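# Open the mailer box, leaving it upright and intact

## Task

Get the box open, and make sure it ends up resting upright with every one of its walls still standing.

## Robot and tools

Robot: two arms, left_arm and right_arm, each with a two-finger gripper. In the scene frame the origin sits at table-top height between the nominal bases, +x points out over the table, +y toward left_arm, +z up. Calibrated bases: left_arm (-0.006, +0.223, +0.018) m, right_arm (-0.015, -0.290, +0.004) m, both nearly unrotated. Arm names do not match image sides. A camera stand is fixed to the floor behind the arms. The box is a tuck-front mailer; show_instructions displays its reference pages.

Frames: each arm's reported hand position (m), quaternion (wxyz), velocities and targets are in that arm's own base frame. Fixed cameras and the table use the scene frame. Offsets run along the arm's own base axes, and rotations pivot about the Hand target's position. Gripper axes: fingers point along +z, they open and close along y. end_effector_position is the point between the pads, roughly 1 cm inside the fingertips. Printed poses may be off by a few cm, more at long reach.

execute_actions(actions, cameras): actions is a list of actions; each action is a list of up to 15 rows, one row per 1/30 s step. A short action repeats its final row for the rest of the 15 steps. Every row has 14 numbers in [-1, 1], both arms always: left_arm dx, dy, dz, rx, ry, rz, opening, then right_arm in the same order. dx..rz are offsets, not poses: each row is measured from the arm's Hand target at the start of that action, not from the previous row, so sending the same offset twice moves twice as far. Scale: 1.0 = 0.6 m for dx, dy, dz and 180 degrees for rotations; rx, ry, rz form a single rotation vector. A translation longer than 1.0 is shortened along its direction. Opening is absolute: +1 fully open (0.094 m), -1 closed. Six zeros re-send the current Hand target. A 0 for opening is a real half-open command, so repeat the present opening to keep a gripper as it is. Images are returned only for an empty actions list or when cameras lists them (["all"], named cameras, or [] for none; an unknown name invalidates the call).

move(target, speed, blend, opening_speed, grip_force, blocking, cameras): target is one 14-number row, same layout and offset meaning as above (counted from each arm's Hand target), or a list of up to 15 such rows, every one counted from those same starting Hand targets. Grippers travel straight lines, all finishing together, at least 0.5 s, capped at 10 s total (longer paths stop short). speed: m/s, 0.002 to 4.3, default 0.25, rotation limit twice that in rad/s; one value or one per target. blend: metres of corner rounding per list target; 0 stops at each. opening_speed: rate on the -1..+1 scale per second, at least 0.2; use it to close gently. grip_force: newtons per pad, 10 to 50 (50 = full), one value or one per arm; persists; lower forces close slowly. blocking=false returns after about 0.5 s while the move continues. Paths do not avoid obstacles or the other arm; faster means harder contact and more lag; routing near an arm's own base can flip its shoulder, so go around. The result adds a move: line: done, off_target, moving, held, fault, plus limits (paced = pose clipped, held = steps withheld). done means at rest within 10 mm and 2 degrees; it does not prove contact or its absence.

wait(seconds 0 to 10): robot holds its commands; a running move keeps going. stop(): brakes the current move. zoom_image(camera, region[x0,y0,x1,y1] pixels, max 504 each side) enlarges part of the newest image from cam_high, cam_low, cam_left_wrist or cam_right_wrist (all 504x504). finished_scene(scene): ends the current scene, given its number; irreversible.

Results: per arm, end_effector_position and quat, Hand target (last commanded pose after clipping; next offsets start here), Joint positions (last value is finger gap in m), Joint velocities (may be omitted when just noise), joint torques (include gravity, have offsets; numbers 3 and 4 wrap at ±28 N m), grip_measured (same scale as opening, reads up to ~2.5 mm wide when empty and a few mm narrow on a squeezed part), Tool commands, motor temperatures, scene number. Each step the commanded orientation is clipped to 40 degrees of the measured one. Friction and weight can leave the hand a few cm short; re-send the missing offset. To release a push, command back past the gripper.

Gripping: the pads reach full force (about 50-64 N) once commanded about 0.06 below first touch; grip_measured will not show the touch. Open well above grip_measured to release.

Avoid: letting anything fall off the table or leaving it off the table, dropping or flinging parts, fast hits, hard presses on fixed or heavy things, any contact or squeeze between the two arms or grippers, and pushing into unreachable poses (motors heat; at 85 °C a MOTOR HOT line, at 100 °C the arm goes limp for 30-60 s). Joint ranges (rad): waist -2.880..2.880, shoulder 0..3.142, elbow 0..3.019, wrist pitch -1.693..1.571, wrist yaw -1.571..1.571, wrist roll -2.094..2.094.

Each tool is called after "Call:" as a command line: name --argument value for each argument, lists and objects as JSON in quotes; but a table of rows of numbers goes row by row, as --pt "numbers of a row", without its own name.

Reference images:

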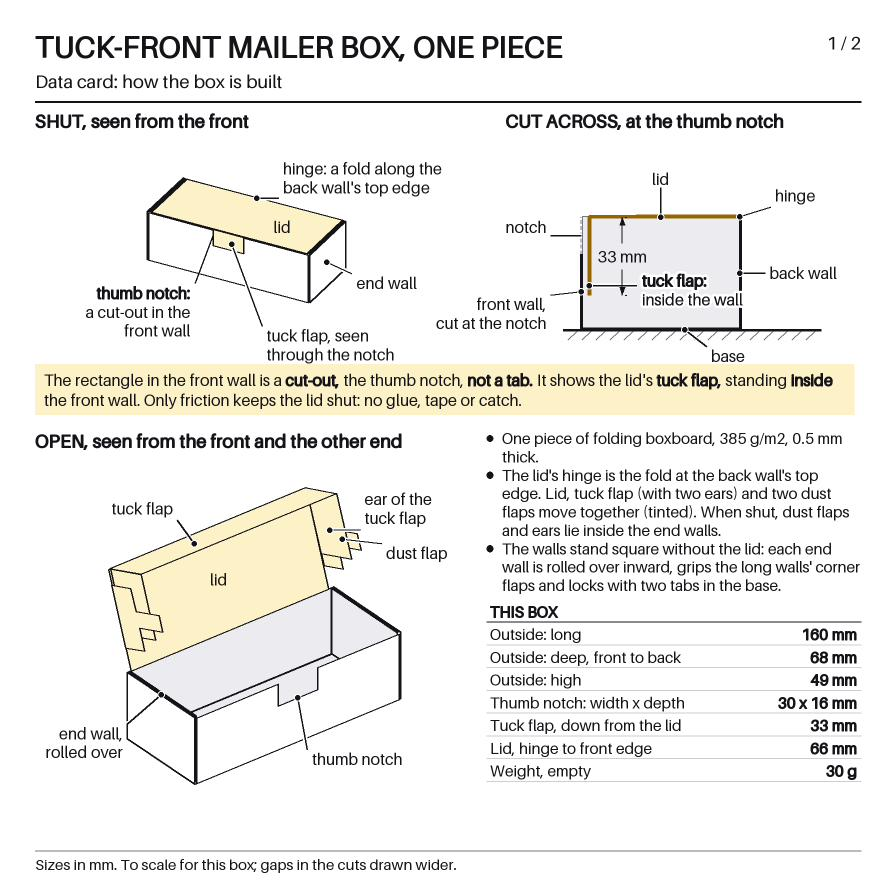

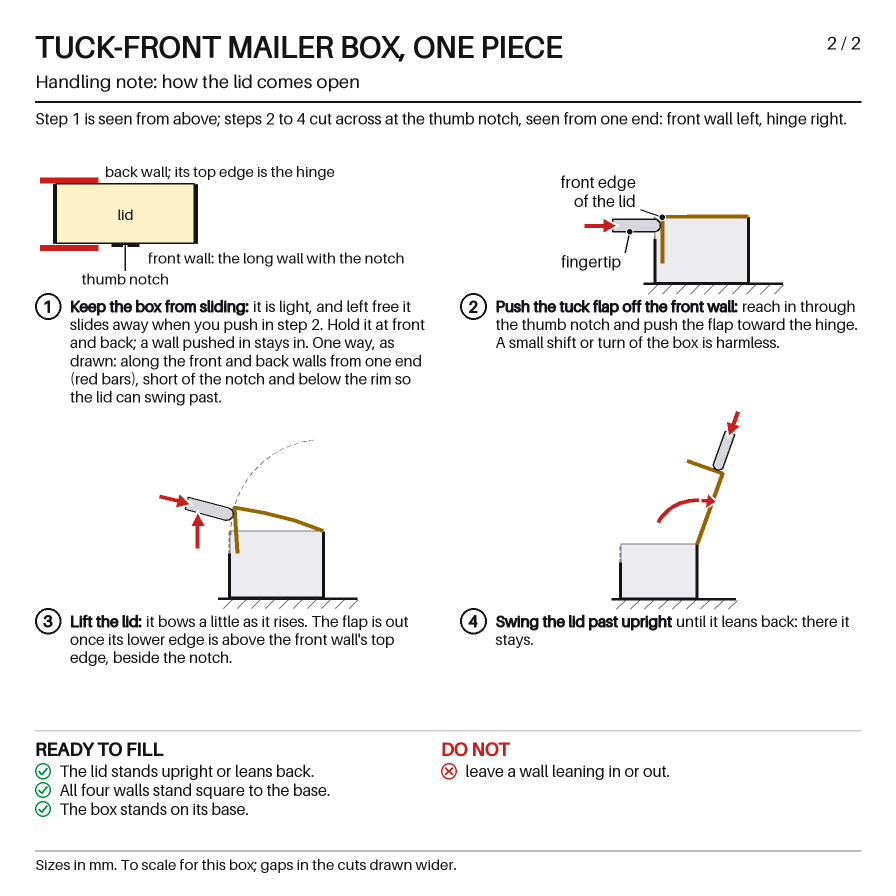

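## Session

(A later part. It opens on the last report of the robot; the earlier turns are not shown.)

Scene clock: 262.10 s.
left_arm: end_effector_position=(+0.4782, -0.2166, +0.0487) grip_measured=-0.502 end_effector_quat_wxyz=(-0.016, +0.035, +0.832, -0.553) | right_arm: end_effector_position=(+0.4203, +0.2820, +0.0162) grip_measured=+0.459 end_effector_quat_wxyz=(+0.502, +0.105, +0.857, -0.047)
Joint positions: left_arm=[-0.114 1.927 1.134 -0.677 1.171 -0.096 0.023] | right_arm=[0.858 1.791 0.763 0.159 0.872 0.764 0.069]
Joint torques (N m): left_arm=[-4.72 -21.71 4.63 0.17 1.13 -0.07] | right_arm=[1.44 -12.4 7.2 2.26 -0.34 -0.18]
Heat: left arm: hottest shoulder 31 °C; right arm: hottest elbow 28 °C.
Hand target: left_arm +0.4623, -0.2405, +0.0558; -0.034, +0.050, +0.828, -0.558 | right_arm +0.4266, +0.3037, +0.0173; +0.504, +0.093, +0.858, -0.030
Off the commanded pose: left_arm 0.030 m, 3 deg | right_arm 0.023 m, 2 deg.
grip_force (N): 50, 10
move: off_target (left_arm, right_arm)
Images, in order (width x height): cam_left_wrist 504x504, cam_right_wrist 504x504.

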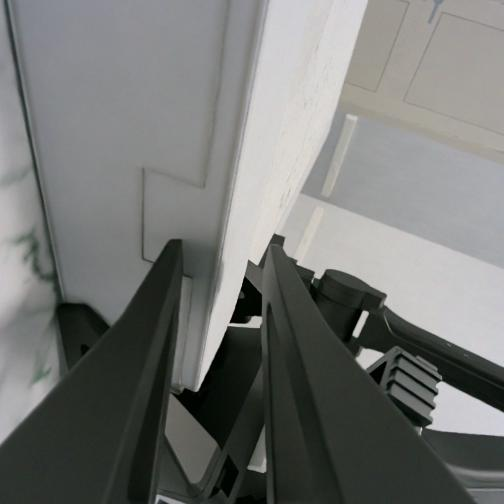

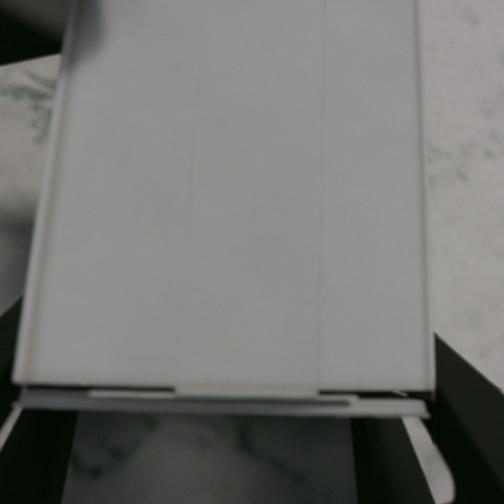

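Call:
move --target '[0.0, -0.006, 0.018, 0, 0, 0, -0.5, 0, 0, 0, 0, 0, 0, 0.43]' --speed 0.04 --cameras '["cam_left_wrist", "cam_right_wrist"]'

Call:
zoom_image --camera "cam_left_wrist" --region '[100, 130, 320, 330]'

Scene clock: 264.60 s.
left_arm: end_effector_position=(+0.4782, -0.2194, +0.0599) grip_measured=-0.502 end_effector_quat_wxyz=(-0.015, +0.035, +0.832, -0.553) | right_arm: end_effector_position=(+0.4207, +0.2810, +0.0161) grip_measured=+0.459 end_effector_quat_wxyz=(+0.503, +0.108, +0.856, -0.047)
Joint positions: left_arm=[-0.12 1.903 1.134 -0.682 1.17 -0.115 0.023] | right_arm=[0.857 1.791 0.763 0.159 0.874 0.77 0.069]
Joint torques (N m): left_arm=[-4.78 -21.42 4.98 0.09 1.16 -0.04] | right_arm=[1.61 -12.4 7.2 2.26 -0.41 -0.24]
Heat: left arm: hottest shoulder 30 °C; right arm: hottest elbow 28 °C.
Hand target: left_arm +0.4622, -0.2441, +0.0666; -0.034, +0.050, +0.827, -0.558 | right_arm +0.4265, +0.3038, +0.0173; +0.504, +0.093, +0.858, -0.030
Off the commanded pose: left_arm 0.030 m, 3 deg | right_arm 0.023 m, 3 deg.
grip_force (N): 50, 10
move: off_target (left_arm, right_arm)
Images, in order (width x height): cam_left_wrist 504x504, cam_right_wrist 504x504.

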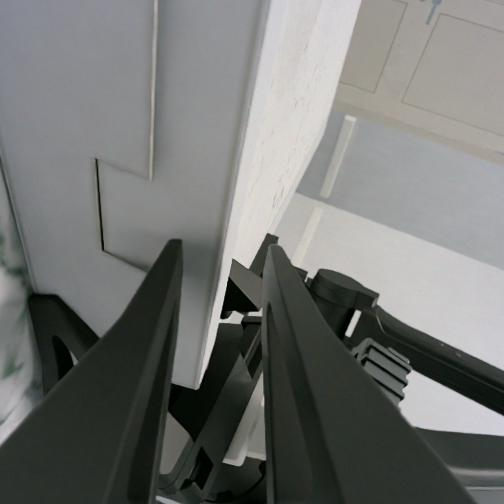

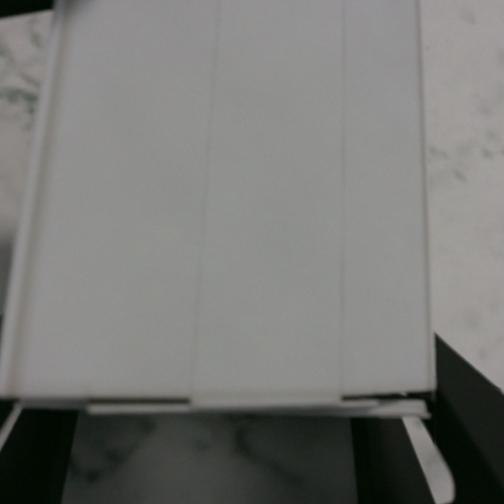

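Scaled by 2.291.

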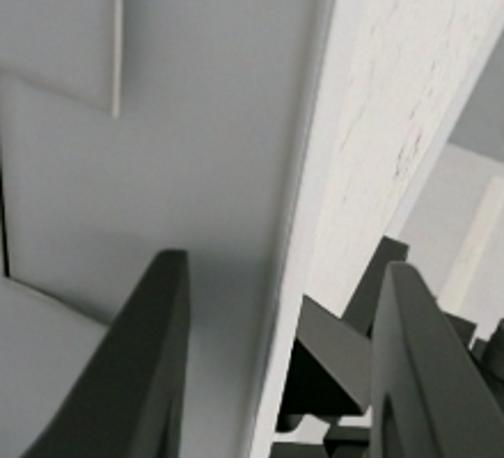

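Call:
move --target '[0.0, -0.01, 0.018, 0, 0, 0, -0.5, 0, 0, 0, 0, 0, 0, 0.43]' --speed 0.04 --cameras '["cam_left_wrist", "cam_right_wrist", "cam_low"]'

Call:
zoom_image --camera "cam_low" --region '[260, 180, 390, 270]'

Scene clock: 267.10 s.
left_arm: end_effector_position=(+0.4773, -0.2266, +0.0822) grip_measured=-0.502 end_effector_quat_wxyz=(-0.011, +0.038, +0.829, -0.558) | right_arm: end_effector_position=(+0.4216, +0.2795, +0.0157) grip_measured=+0.459 end_effector_quat_wxyz=(+0.502, +0.110, +0.856, -0.048)
Joint positions: left_arm=[-0.133 1.859 1.134 -0.683 1.179 -0.149 0.023] | right_arm=[0.853 1.792 0.763 0.159 0.874 0.771 0.069]
Joint torques (N m): left_arm=[-4.78 -19.25 5.38 0.44 0.7 -0.01] | right_arm=[1.96 -12.51 7.21 2.24 -0.42 -0.24]
Heat: left arm: hottest shoulder 30 °C; right arm: hottest elbow 28 °C.
Hand target: left_arm +0.4622, -0.2501, +0.0774; -0.034, +0.050, +0.827, -0.558 | right_arm +0.4265, +0.3038, +0.0173; +0.504, +0.094, +0.858, -0.030
Off the commanded pose: left_arm 0.028 m, 3 deg | right_arm 0.025 m, 3 deg.
grip_force (N): 50, 10
move: off_target (left_arm, right_arm)
Images, in order (width x height): cam_low 504x504, cam_left_wrist 504x504, cam_right_wrist 504x504.

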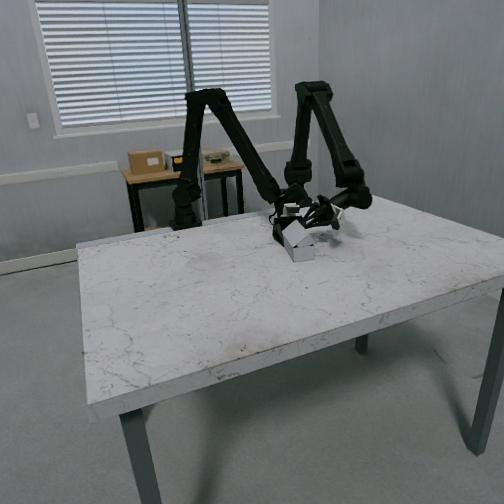

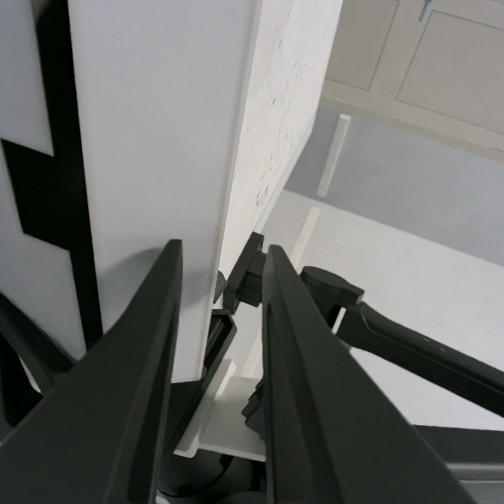

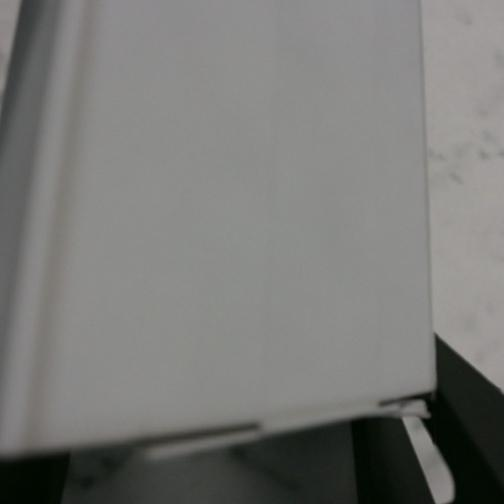

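Scaled by 3.877.

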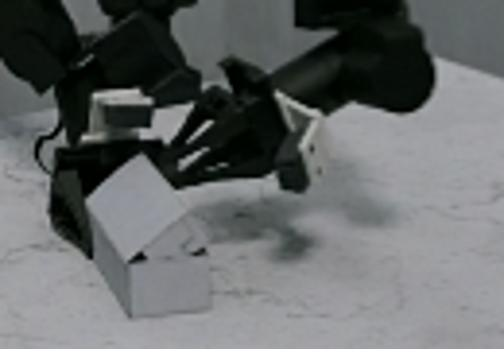

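Call:
move --target '[-0.0057, -0.0204, 0.0183, 0.0802, -0.0225, 0, -0.5, 0, 0, 0, 0, 0, 0, 0.43]' --speed 0.08 --cameras '["cam_left_wrist", "cam_right_wrist", "cam_low"]'

Call:
zoom_image --camera "cam_low" --region '[260, 180, 390, 270]'

Scene clock: 292.87 s.
left_arm: end_effector_position=(+0.4721, -0.2376, +0.0938) grip_measured=-0.502 end_effector_quat_wxyz=(+0.017, +0.055, +0.892, -0.449) | right_arm: end_effector_position=(+0.4216, +0.2796, +0.0157) grip_measured=+0.459 end_effector_quat_wxyz=(+0.502, +0.110, +0.856, -0.048)
Joint positions: left_arm=[-0.202 1.752 1.134 -0.718 0.911 -0.195 0.023] | right_arm=[0.853 1.792 0.763 0.159 0.874 0.771 0.069]
Joint torques (N m): left_arm=[-5.01 -17.38 7.36 -0.25 0.48 -0.07] | right_arm=[1.9 -12.45 7.17 2.24 -0.39 -0.24]
Heat: left arm: hottest shoulder 32 °C; right arm: hottest elbow 28 °C.
Hand target: left_arm +0.4588, -0.2624, +0.0884; -0.011, +0.065, +0.892, -0.448 | right_arm +0.4266, +0.3037, +0.0173; +0.504, +0.094, +0.858, -0.030
Off the commanded pose: left_arm 0.029 m, 3 deg | right_arm 0.025 m, 3 deg.
grip_force (N): 50, 10
move: off_target (left_arm, right_arm)
Images, in order (width x height): cam_low 504x504, cam_left_wrist 504x504, cam_right_wrist 504x504.

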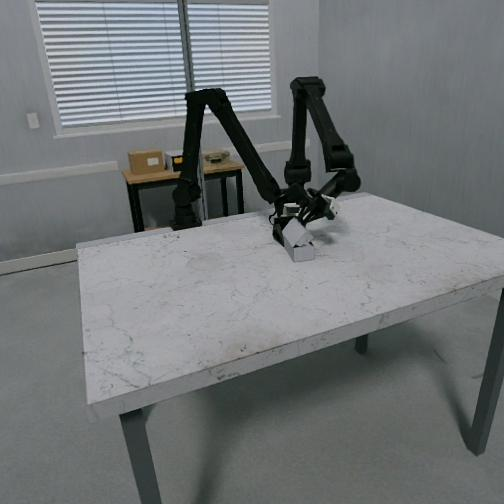

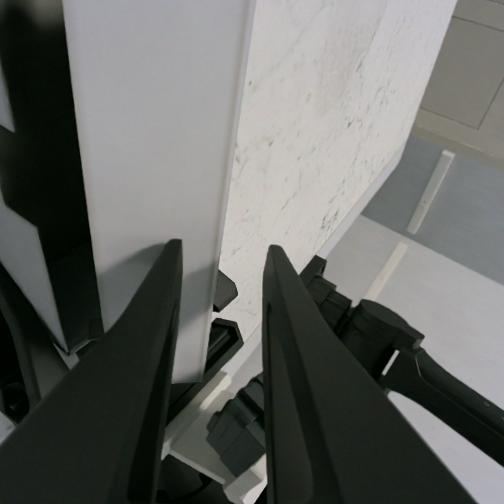

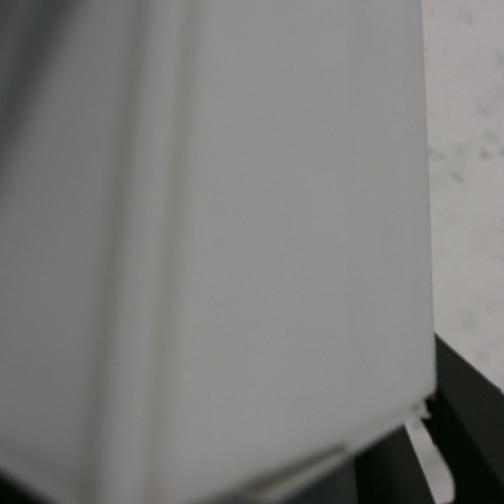

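Scaled by 3.877.

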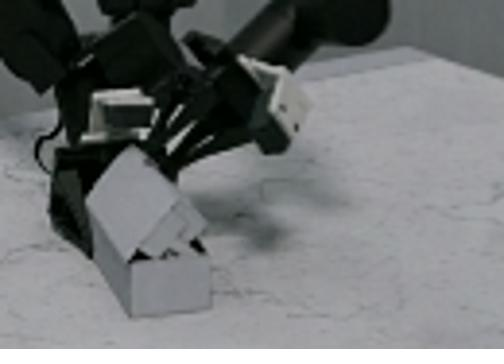

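Call:
move --target '[-0.0088, -0.0313, 0.0167, 0.107, -0.03, 0, -0.5, 0, 0, 0, 0, 0, 0, 0.43]' --speed 0.08 --cameras '["cam_left_wrist", "cam_right_wrist", "cam_low"]'

Call:
zoom_image --camera "cam_low" --region '[260, 180, 390, 270]'

Scene clock: 298.97 s.
left_arm: end_effector_position=(+0.4653, -0.2646, +0.1111) grip_measured=-0.502 end_effector_quat_wxyz=(+0.047, +0.077, +0.952, -0.294) | right_arm: end_effector_position=(+0.4216, +0.2799, +0.0154) grip_measured=+0.459 end_effector_quat_wxyz=(+0.502, +0.109, +0.857, -0.047)
Joint positions: left_arm=[-0.347 1.67 1.194 -0.817 0.544 -0.263 0.023] | right_arm=[0.853 1.792 0.763 0.159 0.871 0.771 0.069]
Joint torques (N m): left_arm=[-3.96 -15.74 7.99 -0.18 0.17 -0.07] | right_arm=[1.9 -12.57 7.21 2.22 -0.29 -0.24]
Heat: left arm: hottest shoulder 32 °C; right arm: hottest elbow 28 °C.
Hand target: left_arm +0.4536, -0.2811, +0.0984; +0.020, +0.083, +0.954, -0.289 | right_arm +0.4265, +0.3038, +0.0173; +0.504, +0.094, +0.858, -0.030
Off the commanded pose: left_arm 0.024 m, 3 deg | right_arm 0.024 m, 3 deg.
grip_force (N): 50, 10
move: off_target (left_arm, right_arm)
Images, in order (width x height): cam_low 504x504, cam_left_wrist 504x504, cam_right_wrist 504x504.

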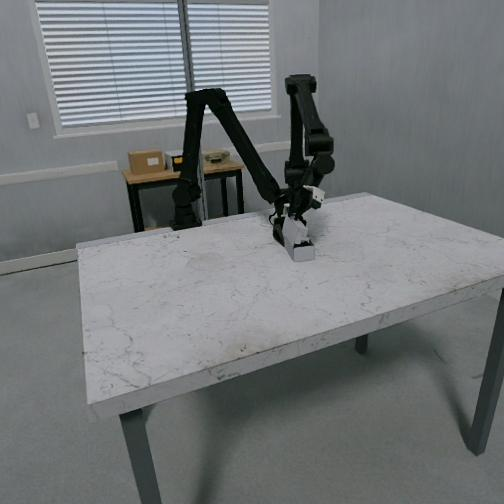

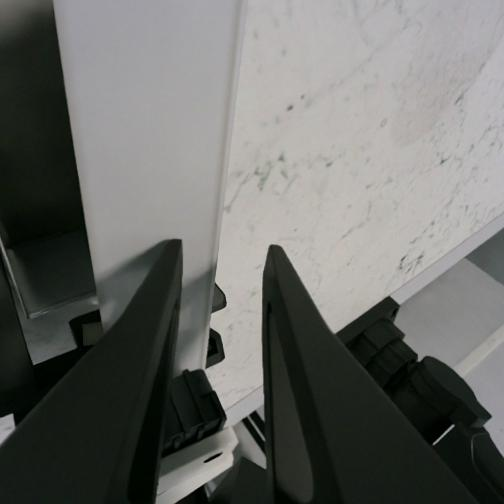

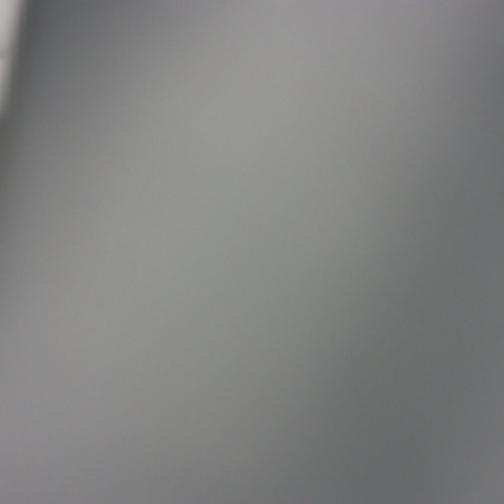

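Scaled by 3.877.

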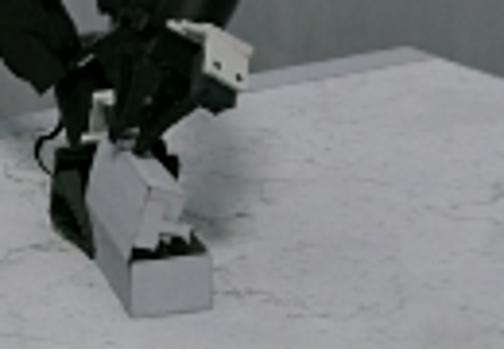

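Call:
move --target '[0.004, 0.015, 0.006, 0, 0, 0, -0.5, -0.008, -0.034, 0, 0, 0, 0, 0.43]' --speed 0.05 --cameras '["cam_left_wrist", "cam_right_wrist"]'

Scene clock: 306.27 s.
left_arm: end_effector_position=(+0.4625, -0.2636, +0.1123) grip_measured=-0.502 end_effector_quat_wxyz=(+0.041, +0.077, +0.952, -0.292) | right_arm: end_effector_position=(+0.4206, +0.2824, +0.0155) grip_measured=+0.459 end_effector_quat_wxyz=(+0.503, +0.100, +0.858, -0.036)
Joint positions: left_arm=[-0.347 1.668 1.197 -0.837 0.544 -0.26 0.023] | right_arm=[0.853 1.788 0.748 0.201 0.85 0.741 0.069]
Joint torques (N m): left_arm=[-2.49 -15.79 8.13 -0.18 0.37 0.09] | right_arm=[-0.15 -14.33 4.19 2.4 -0.07 -0.2]
Heat: left arm: hottest shoulder 31 °C; right arm: hottest elbow 28 °C.
Hand target: left_arm +0.4559, -0.2721, +0.1020; +0.020, +0.083, +0.954, -0.289 | right_arm +0.4218, +0.2834, +0.0173; +0.504, +0.094, +0.858, -0.030
Off the commanded pose: left_arm 0.015 m, 3 deg | right_arm 0.002 m, 1 deg.
grip_force (N): 50, 10
move: off_target (left_arm)
Images, in order (width x height): cam_left_wrist 504x504, cam_right_wrist 504x504.

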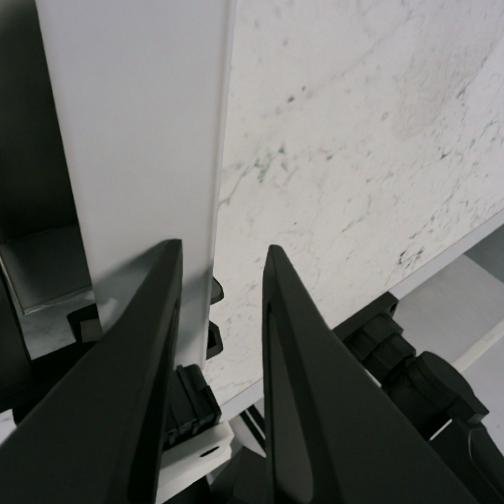

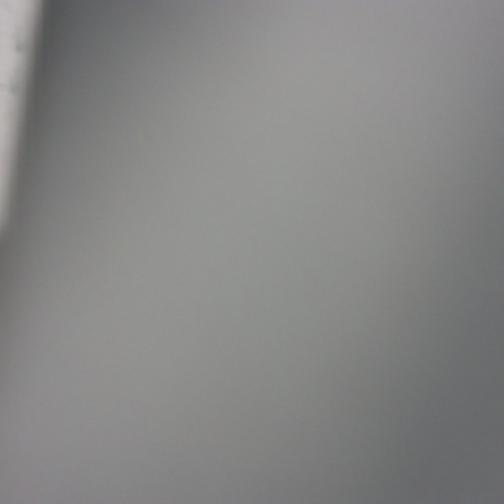

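Call:
move --pt "0 0 0 0 0 0 -0.5 0 0 0 0 0 0 0.95" --pt "0 0 0 0 0 0 -0.5 -0.113 0.0257 0.0653 0 0 0 0.95" --pt "0 0 0 0 0 0 -0.5 -0.217 0.0 0.167 0 0 0 0.95" --speed 0.12 --blend '[0, 0.02, 0]' --grip_force '[50, 30]' --cameras '["all"]'

Call:
zoom_image --camera "cam_low" --region '[260, 180, 390, 270]'

Call:
zoom_image --camera "cam_high" --region '[190, 170, 330, 290]'

Scene clock: 315.97 s.
left_arm: end_effector_position=(+0.4586, -0.2652, +0.1118) grip_measured=-0.502 end_effector_quat_wxyz=(+0.035, +0.078, +0.953, -0.291) | right_arm: end_effector_position=(+0.2950, +0.2828, +0.1161) grip_measured=+0.947 end_effector_quat_wxyz=(+0.504, +0.094, +0.858, -0.031)
Joint positions: left_arm=[-0.352 1.668 1.197 -0.849 0.546 -0.26 0.023] | right_arm=[1.131 1.384 0.681 -0.428 0.998 1.107 0.091]
Joint torques (N m): left_arm=[-2.14 -15.91 8.08 0.29 0.31 0.08] | right_arm=[0.97 -9.88 6.42 0.84 0.83 0.08]
Heat: left arm: hottest shoulder 31 °C; right arm: hottest elbow 27 °C.
Hand target: left_arm +0.4559, -0.2722, +0.1020; +0.020, +0.083, +0.954, -0.289 | right_arm +0.2915, +0.2834, +0.1175; +0.504, +0.094, +0.858, -0.030
Off the commanded pose: left_arm 0.012 m, 2 deg | right_arm 0.004 m, 0 deg.
grip_force (N): 50, 30
move: off_target (left_arm)

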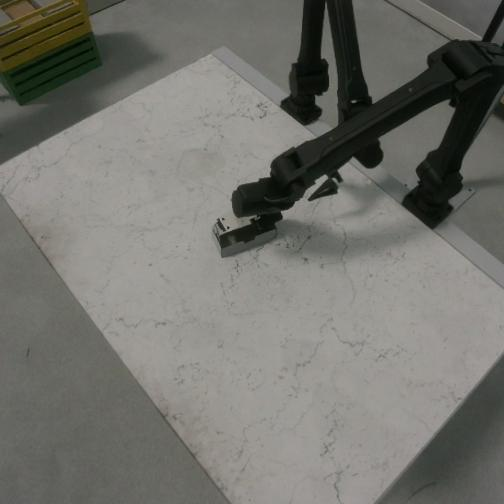

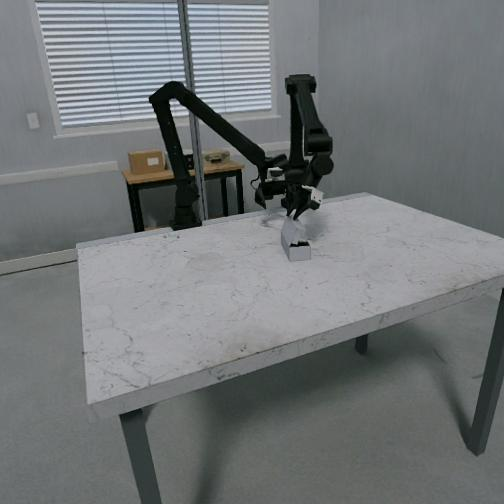

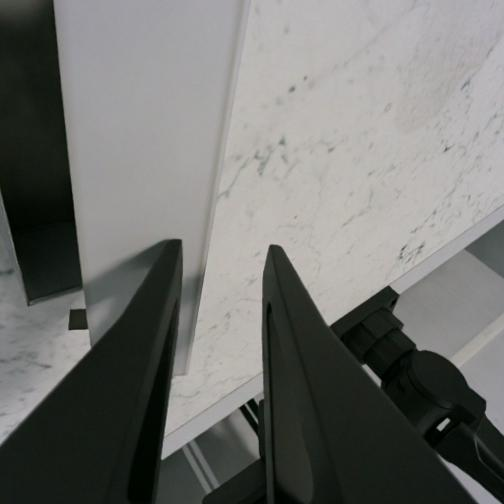

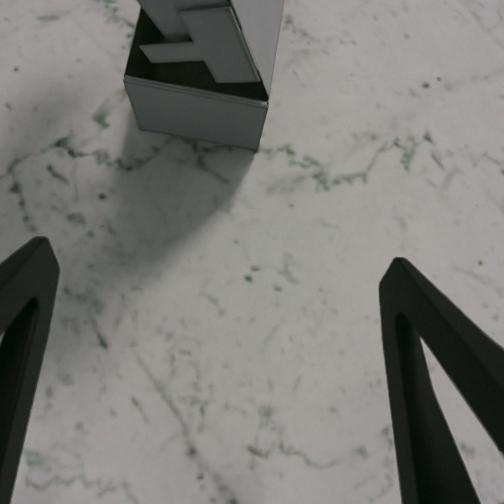

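Scaled by 3.877.

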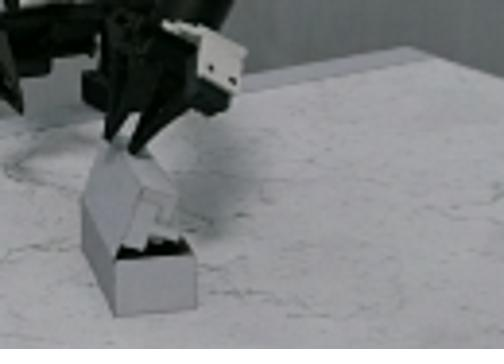

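Scaled by 3.600.

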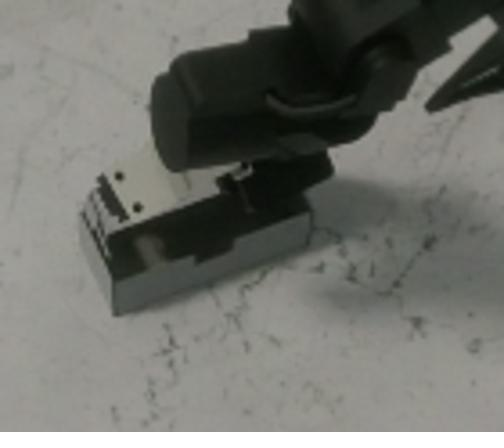

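Call:
move --target '[-0.011, -0.0297, 0.0033, 0.078, -0.0291, 0, -0.5, 0, 0, 0, 0, 0, 0, 0.95]' --speed 0.08 --cameras '["all"]'

Call:
zoom_image --camera "cam_low" --region '[260, 180, 390, 270]'

Scene clock: 323.93 s.
left_arm: end_effector_position=(+0.4371, -0.2773, +0.0908) grip_measured=-0.502 end_effector_quat_wxyz=(+0.042, +0.095, +0.981, -0.162) | right_arm: end_effector_position=(+0.2950, +0.2828, +0.1161) grip_measured=+0.947 end_effector_quat_wxyz=(+0.504, +0.094, +0.858, -0.031)
Joint positions: left_arm=[-0.475 1.668 1.197 -0.896 0.271 -0.309 0.023] | right_arm=[1.131 1.384 0.681 -0.428 0.998 1.107 0.091]
Joint torques (N m): left_arm=[-2.08 -17.32 10.88 0.29 -0.12 -0.08] | right_arm=[1.03 -9.88 6.46 0.83 0.84 0.08]
Heat: left arm: hottest shoulder 31 °C; right arm: hottest elbow 26 °C.
Hand target: left_arm +0.4493, -0.2900, +0.1040; +0.053, +0.098, +0.980, -0.166 | right_arm +0.2915, +0.2834, +0.1175; +0.504, +0.093, +0.858, -0.030
Off the commanded pose: left_arm 0.022 m, 1 deg | right_arm 0.004 m, 0 deg.
grip_force (N): 50, 30
move: off_target (left_arm)

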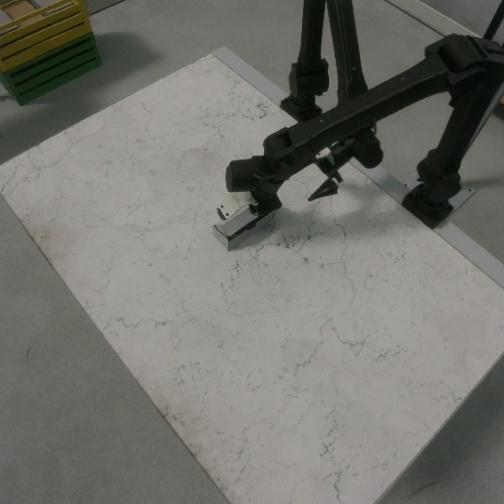

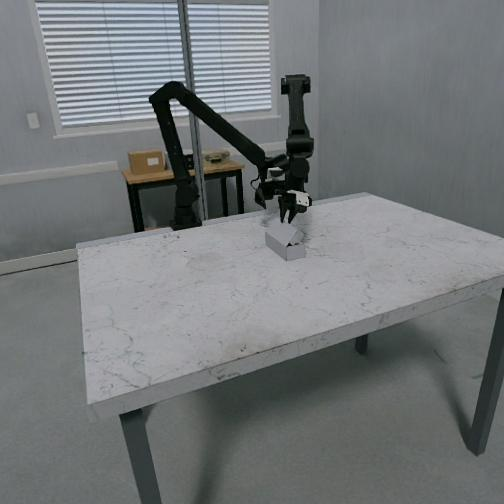

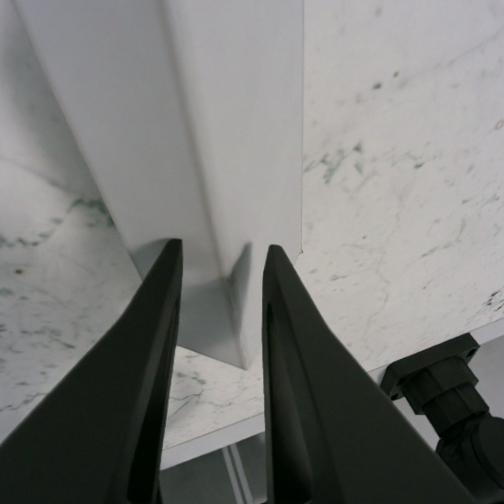

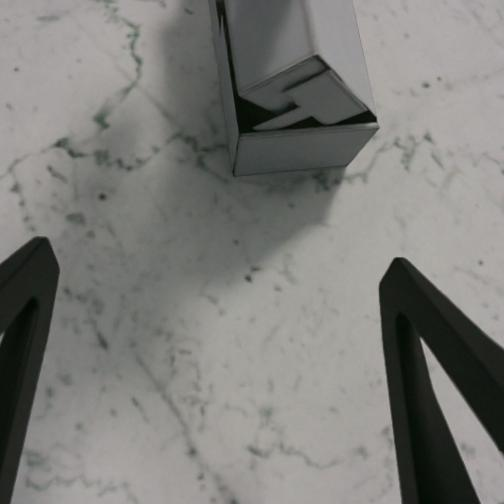

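Scaled by 3.877.

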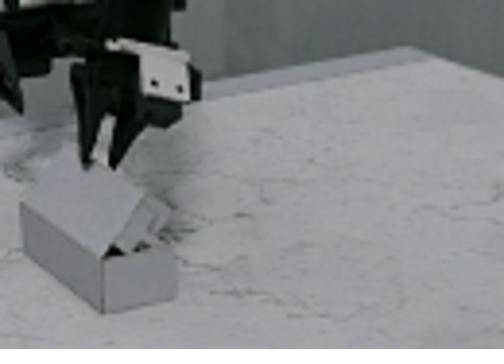

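Call:
move --target '[-0.005, 0.04, 0.07, 0, 0, 0, -0.5, 0, 0, 0, 0, 0, 0, 0.95]' --speed 0.08 --cameras '["all"]'

Call:
zoom_image --camera "cam_low" --region '[240, 180, 370, 270]'

Call:
zoom_image --camera "cam_right_wrist" --region '[180, 0, 420, 200]'

Scene clock: 331.23 s.
left_arm: end_effector_position=(+0.4297, -0.2637, +0.1261) grip_measured=-0.502 end_effector_quat_wxyz=(+0.034, +0.097, +0.982, -0.158) | right_arm: end_effector_position=(+0.2950, +0.2828, +0.1161) grip_measured=+0.947 end_effector_quat_wxyz=(+0.504, +0.094, +0.858, -0.031)
Joint positions: left_arm=[-0.457 1.609 1.227 -1.008 0.272 -0.285 0.023] | right_arm=[1.131 1.384 0.681 -0.428 0.998 1.107 0.091]
Joint torques (N m): left_arm=[-0.5 -17.61 11.03 0.18 0.14 0.09] | right_arm=[0.97 -9.93 6.43 0.81 0.84 0.08]
Heat: left arm: hottest shoulder 31 °C; right arm: hottest elbow 26 °C.
Hand target: left_arm +0.4463, -0.2660, +0.1459; +0.053, +0.098, +0.980, -0.166 | right_arm +0.2915, +0.2834, +0.1175; +0.504, +0.093, +0.858, -0.030
Off the commanded pose: left_arm 0.026 m, 2 deg | right_arm 0.004 m, 0 deg.
grip_force (N): 50, 30
move: off_target (left_arm)

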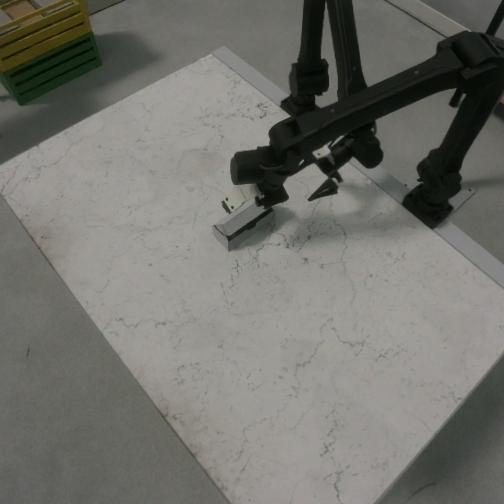

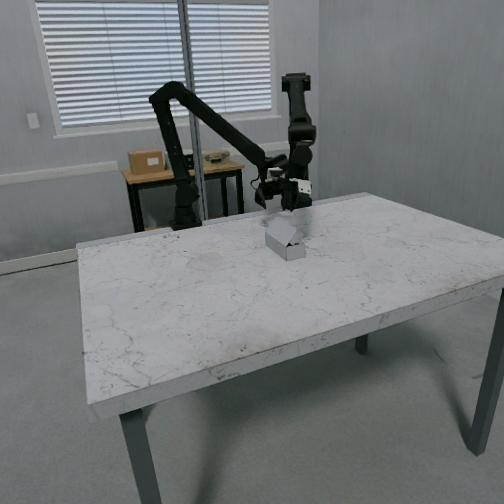

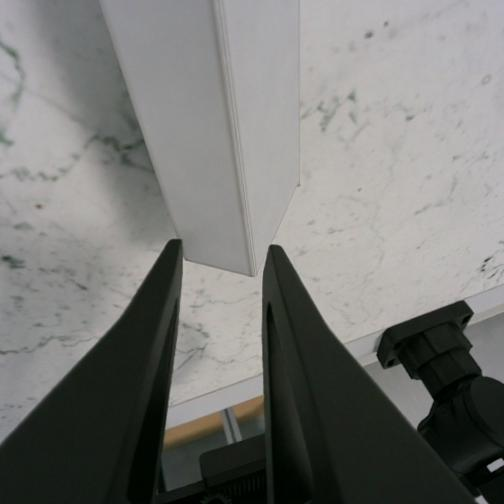

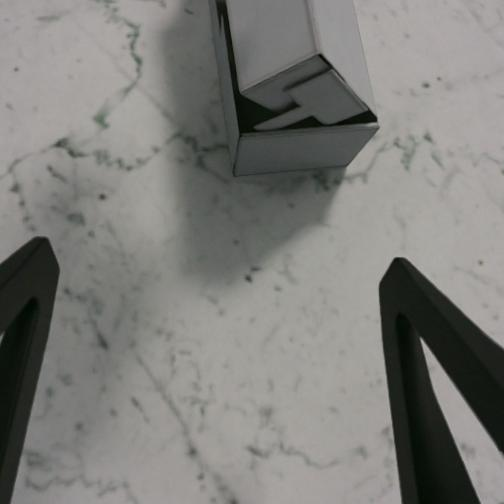

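Scaled by 3.877.

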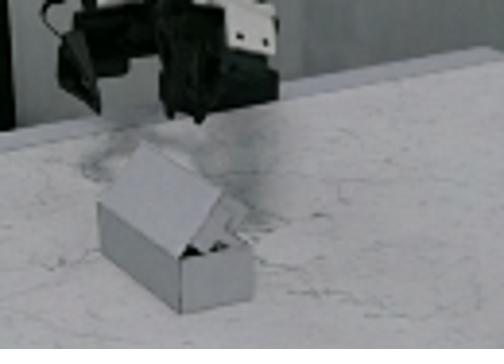

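Scaled by 2.100.

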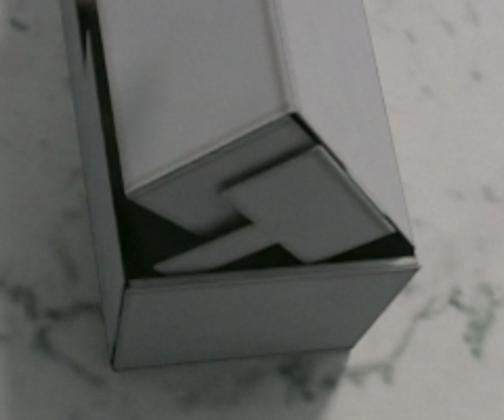

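Call:
move --pt "0.0 0.1 0.03 0 0 0 -0.95 0 0 0 0 0 0 0.95" --pt "0.018 0.15 -0.118 -0.2795 0.0705 0.0226 -0.95 0 0 0 0 0 0 0.95" --pt "0.018 0.15 -0.118 -0.2795 0.0705 0.0226 -0.95 0.061 -0.0623 -0.14 -0.0194 -0.0501 0.0457 0.95" --speed 0.25 --blend '[0.03, 0.02, 0]' --cameras '["all"]'

Scene clock: 357.77 s.
left_arm: end_effector_position=(+0.4580, -0.1809, +0.0892) grip_measured=-0.948 end_effector_quat_wxyz=(-0.002, +0.025, +0.819, -0.573) | right_arm: end_effector_position=(+0.3274, +0.2526, +0.0402) grip_measured=+0.947 end_effector_quat_wxyz=(+0.575, +0.021, +0.818, -0.004)
Joint positions: left_arm=[-0.037 1.82 1.08 -0.82 1.219 0.017 0.002] | right_arm=[1.007 1.65 0.415 0.618 0.947 0.541 0.091]
Joint torques (N m): left_arm=[-0.5 -15.97 5.42 0.39 0.69 0.13] | right_arm=[-0.79 -8.18 2.56 2.59 0.32 -0.12]
Heat: left arm: hottest shoulder 30 °C; right arm: hottest elbow 26 °C.
Hand target: left_arm +0.4572, -0.1759, +0.0751; -0.010, +0.014, +0.819, -0.573 | right_arm +0.3281, +0.2460, +0.0335; +0.573, +0.018, +0.819, -0.012
Off the commanded pose: left_arm 0.015 m, 2 deg | right_arm 0.009 m, 1 deg.
grip_force (N): 50, 30
move: off_target (left_arm)

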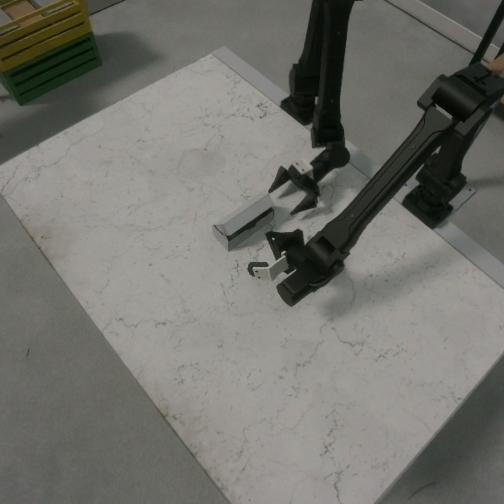

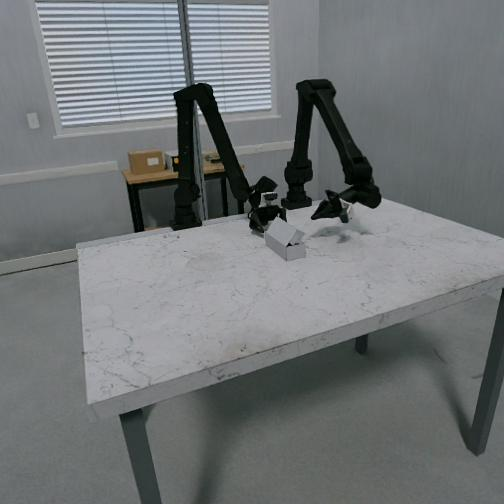

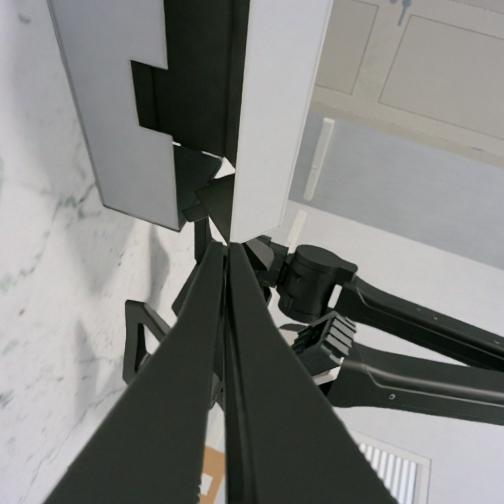

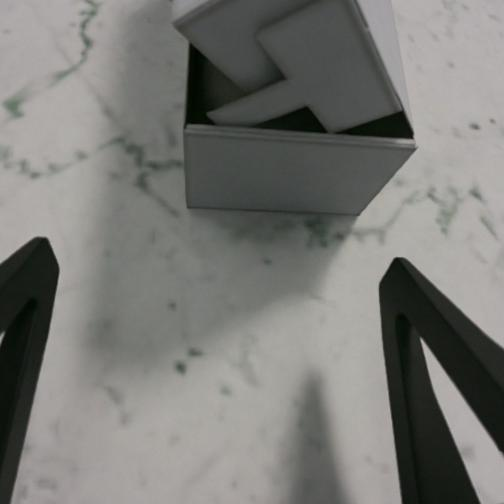

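Call:
move --target '[0, 0, 0, 0, 0, 0, -0.95, 0.015, -0.038, -0.037, 0, 0, 0, 0.95]' --speed 0.12 --cameras '["cam_right_wrist"]'

Scene clock: 362.37 s.
left_arm: end_effector_position=(+0.4580, -0.1809, +0.0892) grip_measured=-0.948 end_effector_quat_wxyz=(-0.002, +0.025, +0.819, -0.573) | right_arm: end_effector_position=(+0.3374, +0.2294, +0.0172) grip_measured=+0.947 end_effector_quat_wxyz=(+0.575, +0.022, +0.818, -0.005)
Joint positions: left_arm=[-0.037 1.82 1.08 -0.82 1.219 0.017 0.002] | right_arm=[0.936 1.752 0.374 0.812 0.89 0.477 0.091]
Joint torques (N m): left_arm=[-0.44 -15.91 5.41 0.36 0.69 0.12] | right_arm=[-0.67 -8.29 1.51 2.69 0.28 -0.11]
Heat: left arm: hottest shoulder 29 °C; right arm: hottest shoulder 25 °C.
Hand target: left_arm +0.4572, -0.1759, +0.0751; -0.010, +0.014, +0.819, -0.573 | right_arm +0.3372, +0.2233, +0.0114; +0.573, +0.019, +0.819, -0.012
Off the commanded pose: left_arm 0.015 m, 2 deg | right_arm 0.008 m, 1 deg.
grip_force (N): 50, 30
move: off_target (left_arm)
Images, in order (width x height): cam_right_wrist 504x504.

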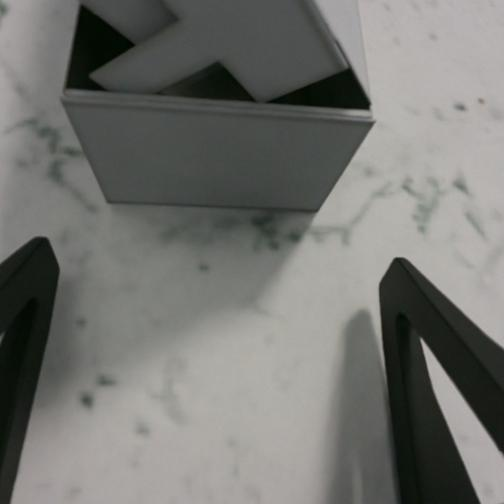

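Call:
move --target '[0, 0, 0, 0, 0, 0, -0.95, 0.083, 0.0, 0.004, 0, 0, 0, 0.95]' --speed 0.1 --cameras '["cam_right_wrist", "cam_left_wrist"]'

Scene clock: 364.90 s.
left_arm: end_effector_position=(+0.4580, -0.1809, +0.0892) grip_measured=-0.948 end_effector_quat_wxyz=(-0.002, +0.025, +0.819, -0.573) | right_arm: end_effector_position=(+0.3778, +0.2187, +0.0144) grip_measured=+0.947 end_effector_quat_wxyz=(+0.569, +0.018, +0.822, -0.012)
Joint positions: left_arm=[-0.037 1.82 1.08 -0.82 1.219 0.017 0.002] | right_arm=[0.811 1.784 0.422 0.84 0.785 0.386 0.091]
Joint torques (N m): left_arm=[-0.44 -15.79 5.39 0.36 0.68 0.12] | right_arm=[-0.5 -8.82 4.12 2.61 0.17 -0.18]
Heat: left arm: hottest shoulder 29 °C; right arm: hottest shoulder 25 °C.
Hand target: left_arm +0.4572, -0.1759, +0.0751; -0.010, +0.014, +0.819, -0.573 | right_arm +0.3870, +0.2232, +0.0138; +0.573, +0.019, +0.819, -0.012
Off the commanded pose: left_arm 0.015 m, 2 deg | right_arm 0.010 m, 1 deg.
grip_force (N): 50, 30
move: off_target (left_arm)
Images, in order (width x height): cam_left_wrist 504x504, cam_right_wrist 504x504.

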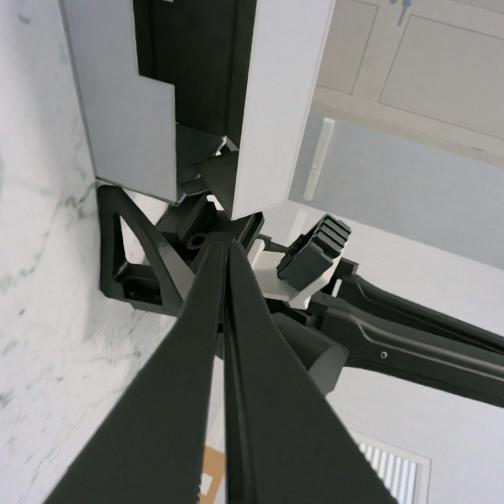

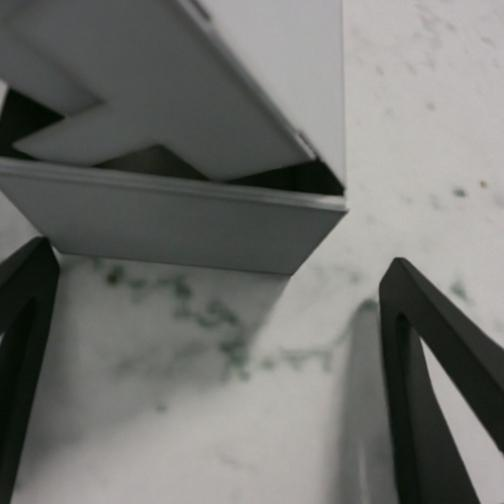

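Call:
move --pt "0 0 0 0 0 0 -0.95 -0.05 0.0 0.004 0 0 0 0.95" --pt "0 0 0 0 0 0 -0.95 -0.045 0.026 0.004 0 0 -0.021 0.95" --speed 0.12 --cameras '["cam_right_wrist"]'

Scene clock: 371.50 s.
left_arm: end_effector_position=(+0.4580, -0.1809, +0.0892) grip_measured=-0.948 end_effector_quat_wxyz=(-0.002, +0.025, +0.819, -0.573) | right_arm: end_effector_position=(+0.3576, +0.2280, +0.0146) grip_measured=+0.948 end_effector_quat_wxyz=(+0.573, +0.051, +0.817, -0.034)
Joint positions: left_arm=[-0.037 1.82 1.08 -0.82 1.219 0.017 0.002] | right_arm=[0.905 1.773 0.441 0.72 0.935 0.517 0.091]
Joint torques (N m): left_arm=[-0.44 -15.85 5.39 0.35 0.68 0.13] | right_arm=[1.2 -10.58 4.15 1.11 0.41 -0.05]
Heat: left arm: hottest shoulder 29 °C; right arm: hottest shoulder 25 °C.
Hand target: left_arm +0.4572, -0.1759, +0.0751; -0.010, +0.014, +0.819, -0.573 | right_arm +0.3600, +0.2389, +0.0162; +0.573, +0.045, +0.818, -0.031
Off the commanded pose: left_arm 0.015 m, 2 deg | right_arm 0.011 m, 1 deg.
grip_force (N): 50, 30
move: off_target (left_arm, right_arm)
Images, in order (width x height): cam_right_wrist 504x504.

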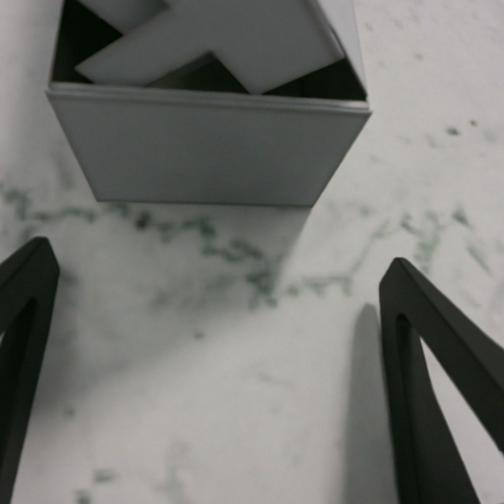

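Call:
move --pt "0 0 0 0 0 0 -0.95 0.0 0.009 0.0 0 0 0 0.95" --pt "0 0 0 0 0 0 -0.95 0.035 0.006 0.0 0 0 0 0.95" --speed 0.08 --cameras '["cam_right_wrist"]'

Scene clock: 374.80 s.
left_arm: end_effector_position=(+0.4580, -0.1809, +0.0892) grip_measured=-0.948 end_effector_quat_wxyz=(-0.002, +0.025, +0.819, -0.573) | right_arm: end_effector_position=(+0.3715, +0.2364, +0.0158) grip_measured=+0.948 end_effector_quat_wxyz=(+0.569, +0.043, +0.821, -0.033)
Joint positions: left_arm=[-0.037 1.82 1.08 -0.82 1.219 0.017 0.002] | right_arm=[0.883 1.779 0.478 0.7 0.902 0.489 0.091]
Joint torques (N m): left_arm=[-0.44 -15.85 5.41 0.39 0.68 0.13] | right_arm=[-0.56 -9.64 4.68 2.32 0.3 -0.12]
Heat: left arm: hottest shoulder 29 °C; right arm: hottest elbow 25 °C.
Hand target: left_arm +0.4572, -0.1759, +0.0751; -0.010, +0.014, +0.819, -0.573 | right_arm +0.3810, +0.2424, +0.0162; +0.573, +0.046, +0.818, -0.031
Off the commanded pose: left_arm 0.015 m, 2 deg | right_arm 0.011 m, 1 deg.
grip_force (N): 50, 30
move: off_target (left_arm, right_arm)
Images, in order (width x height): cam_right_wrist 504x504.

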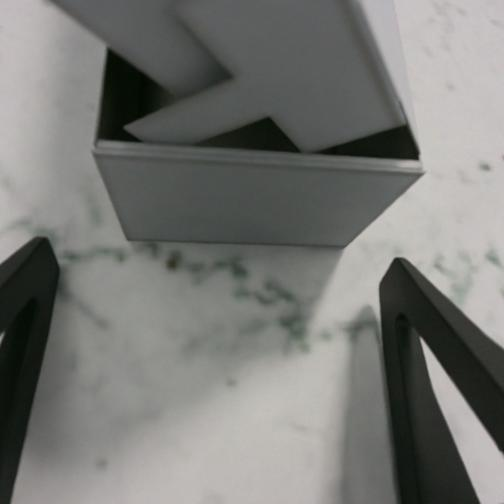

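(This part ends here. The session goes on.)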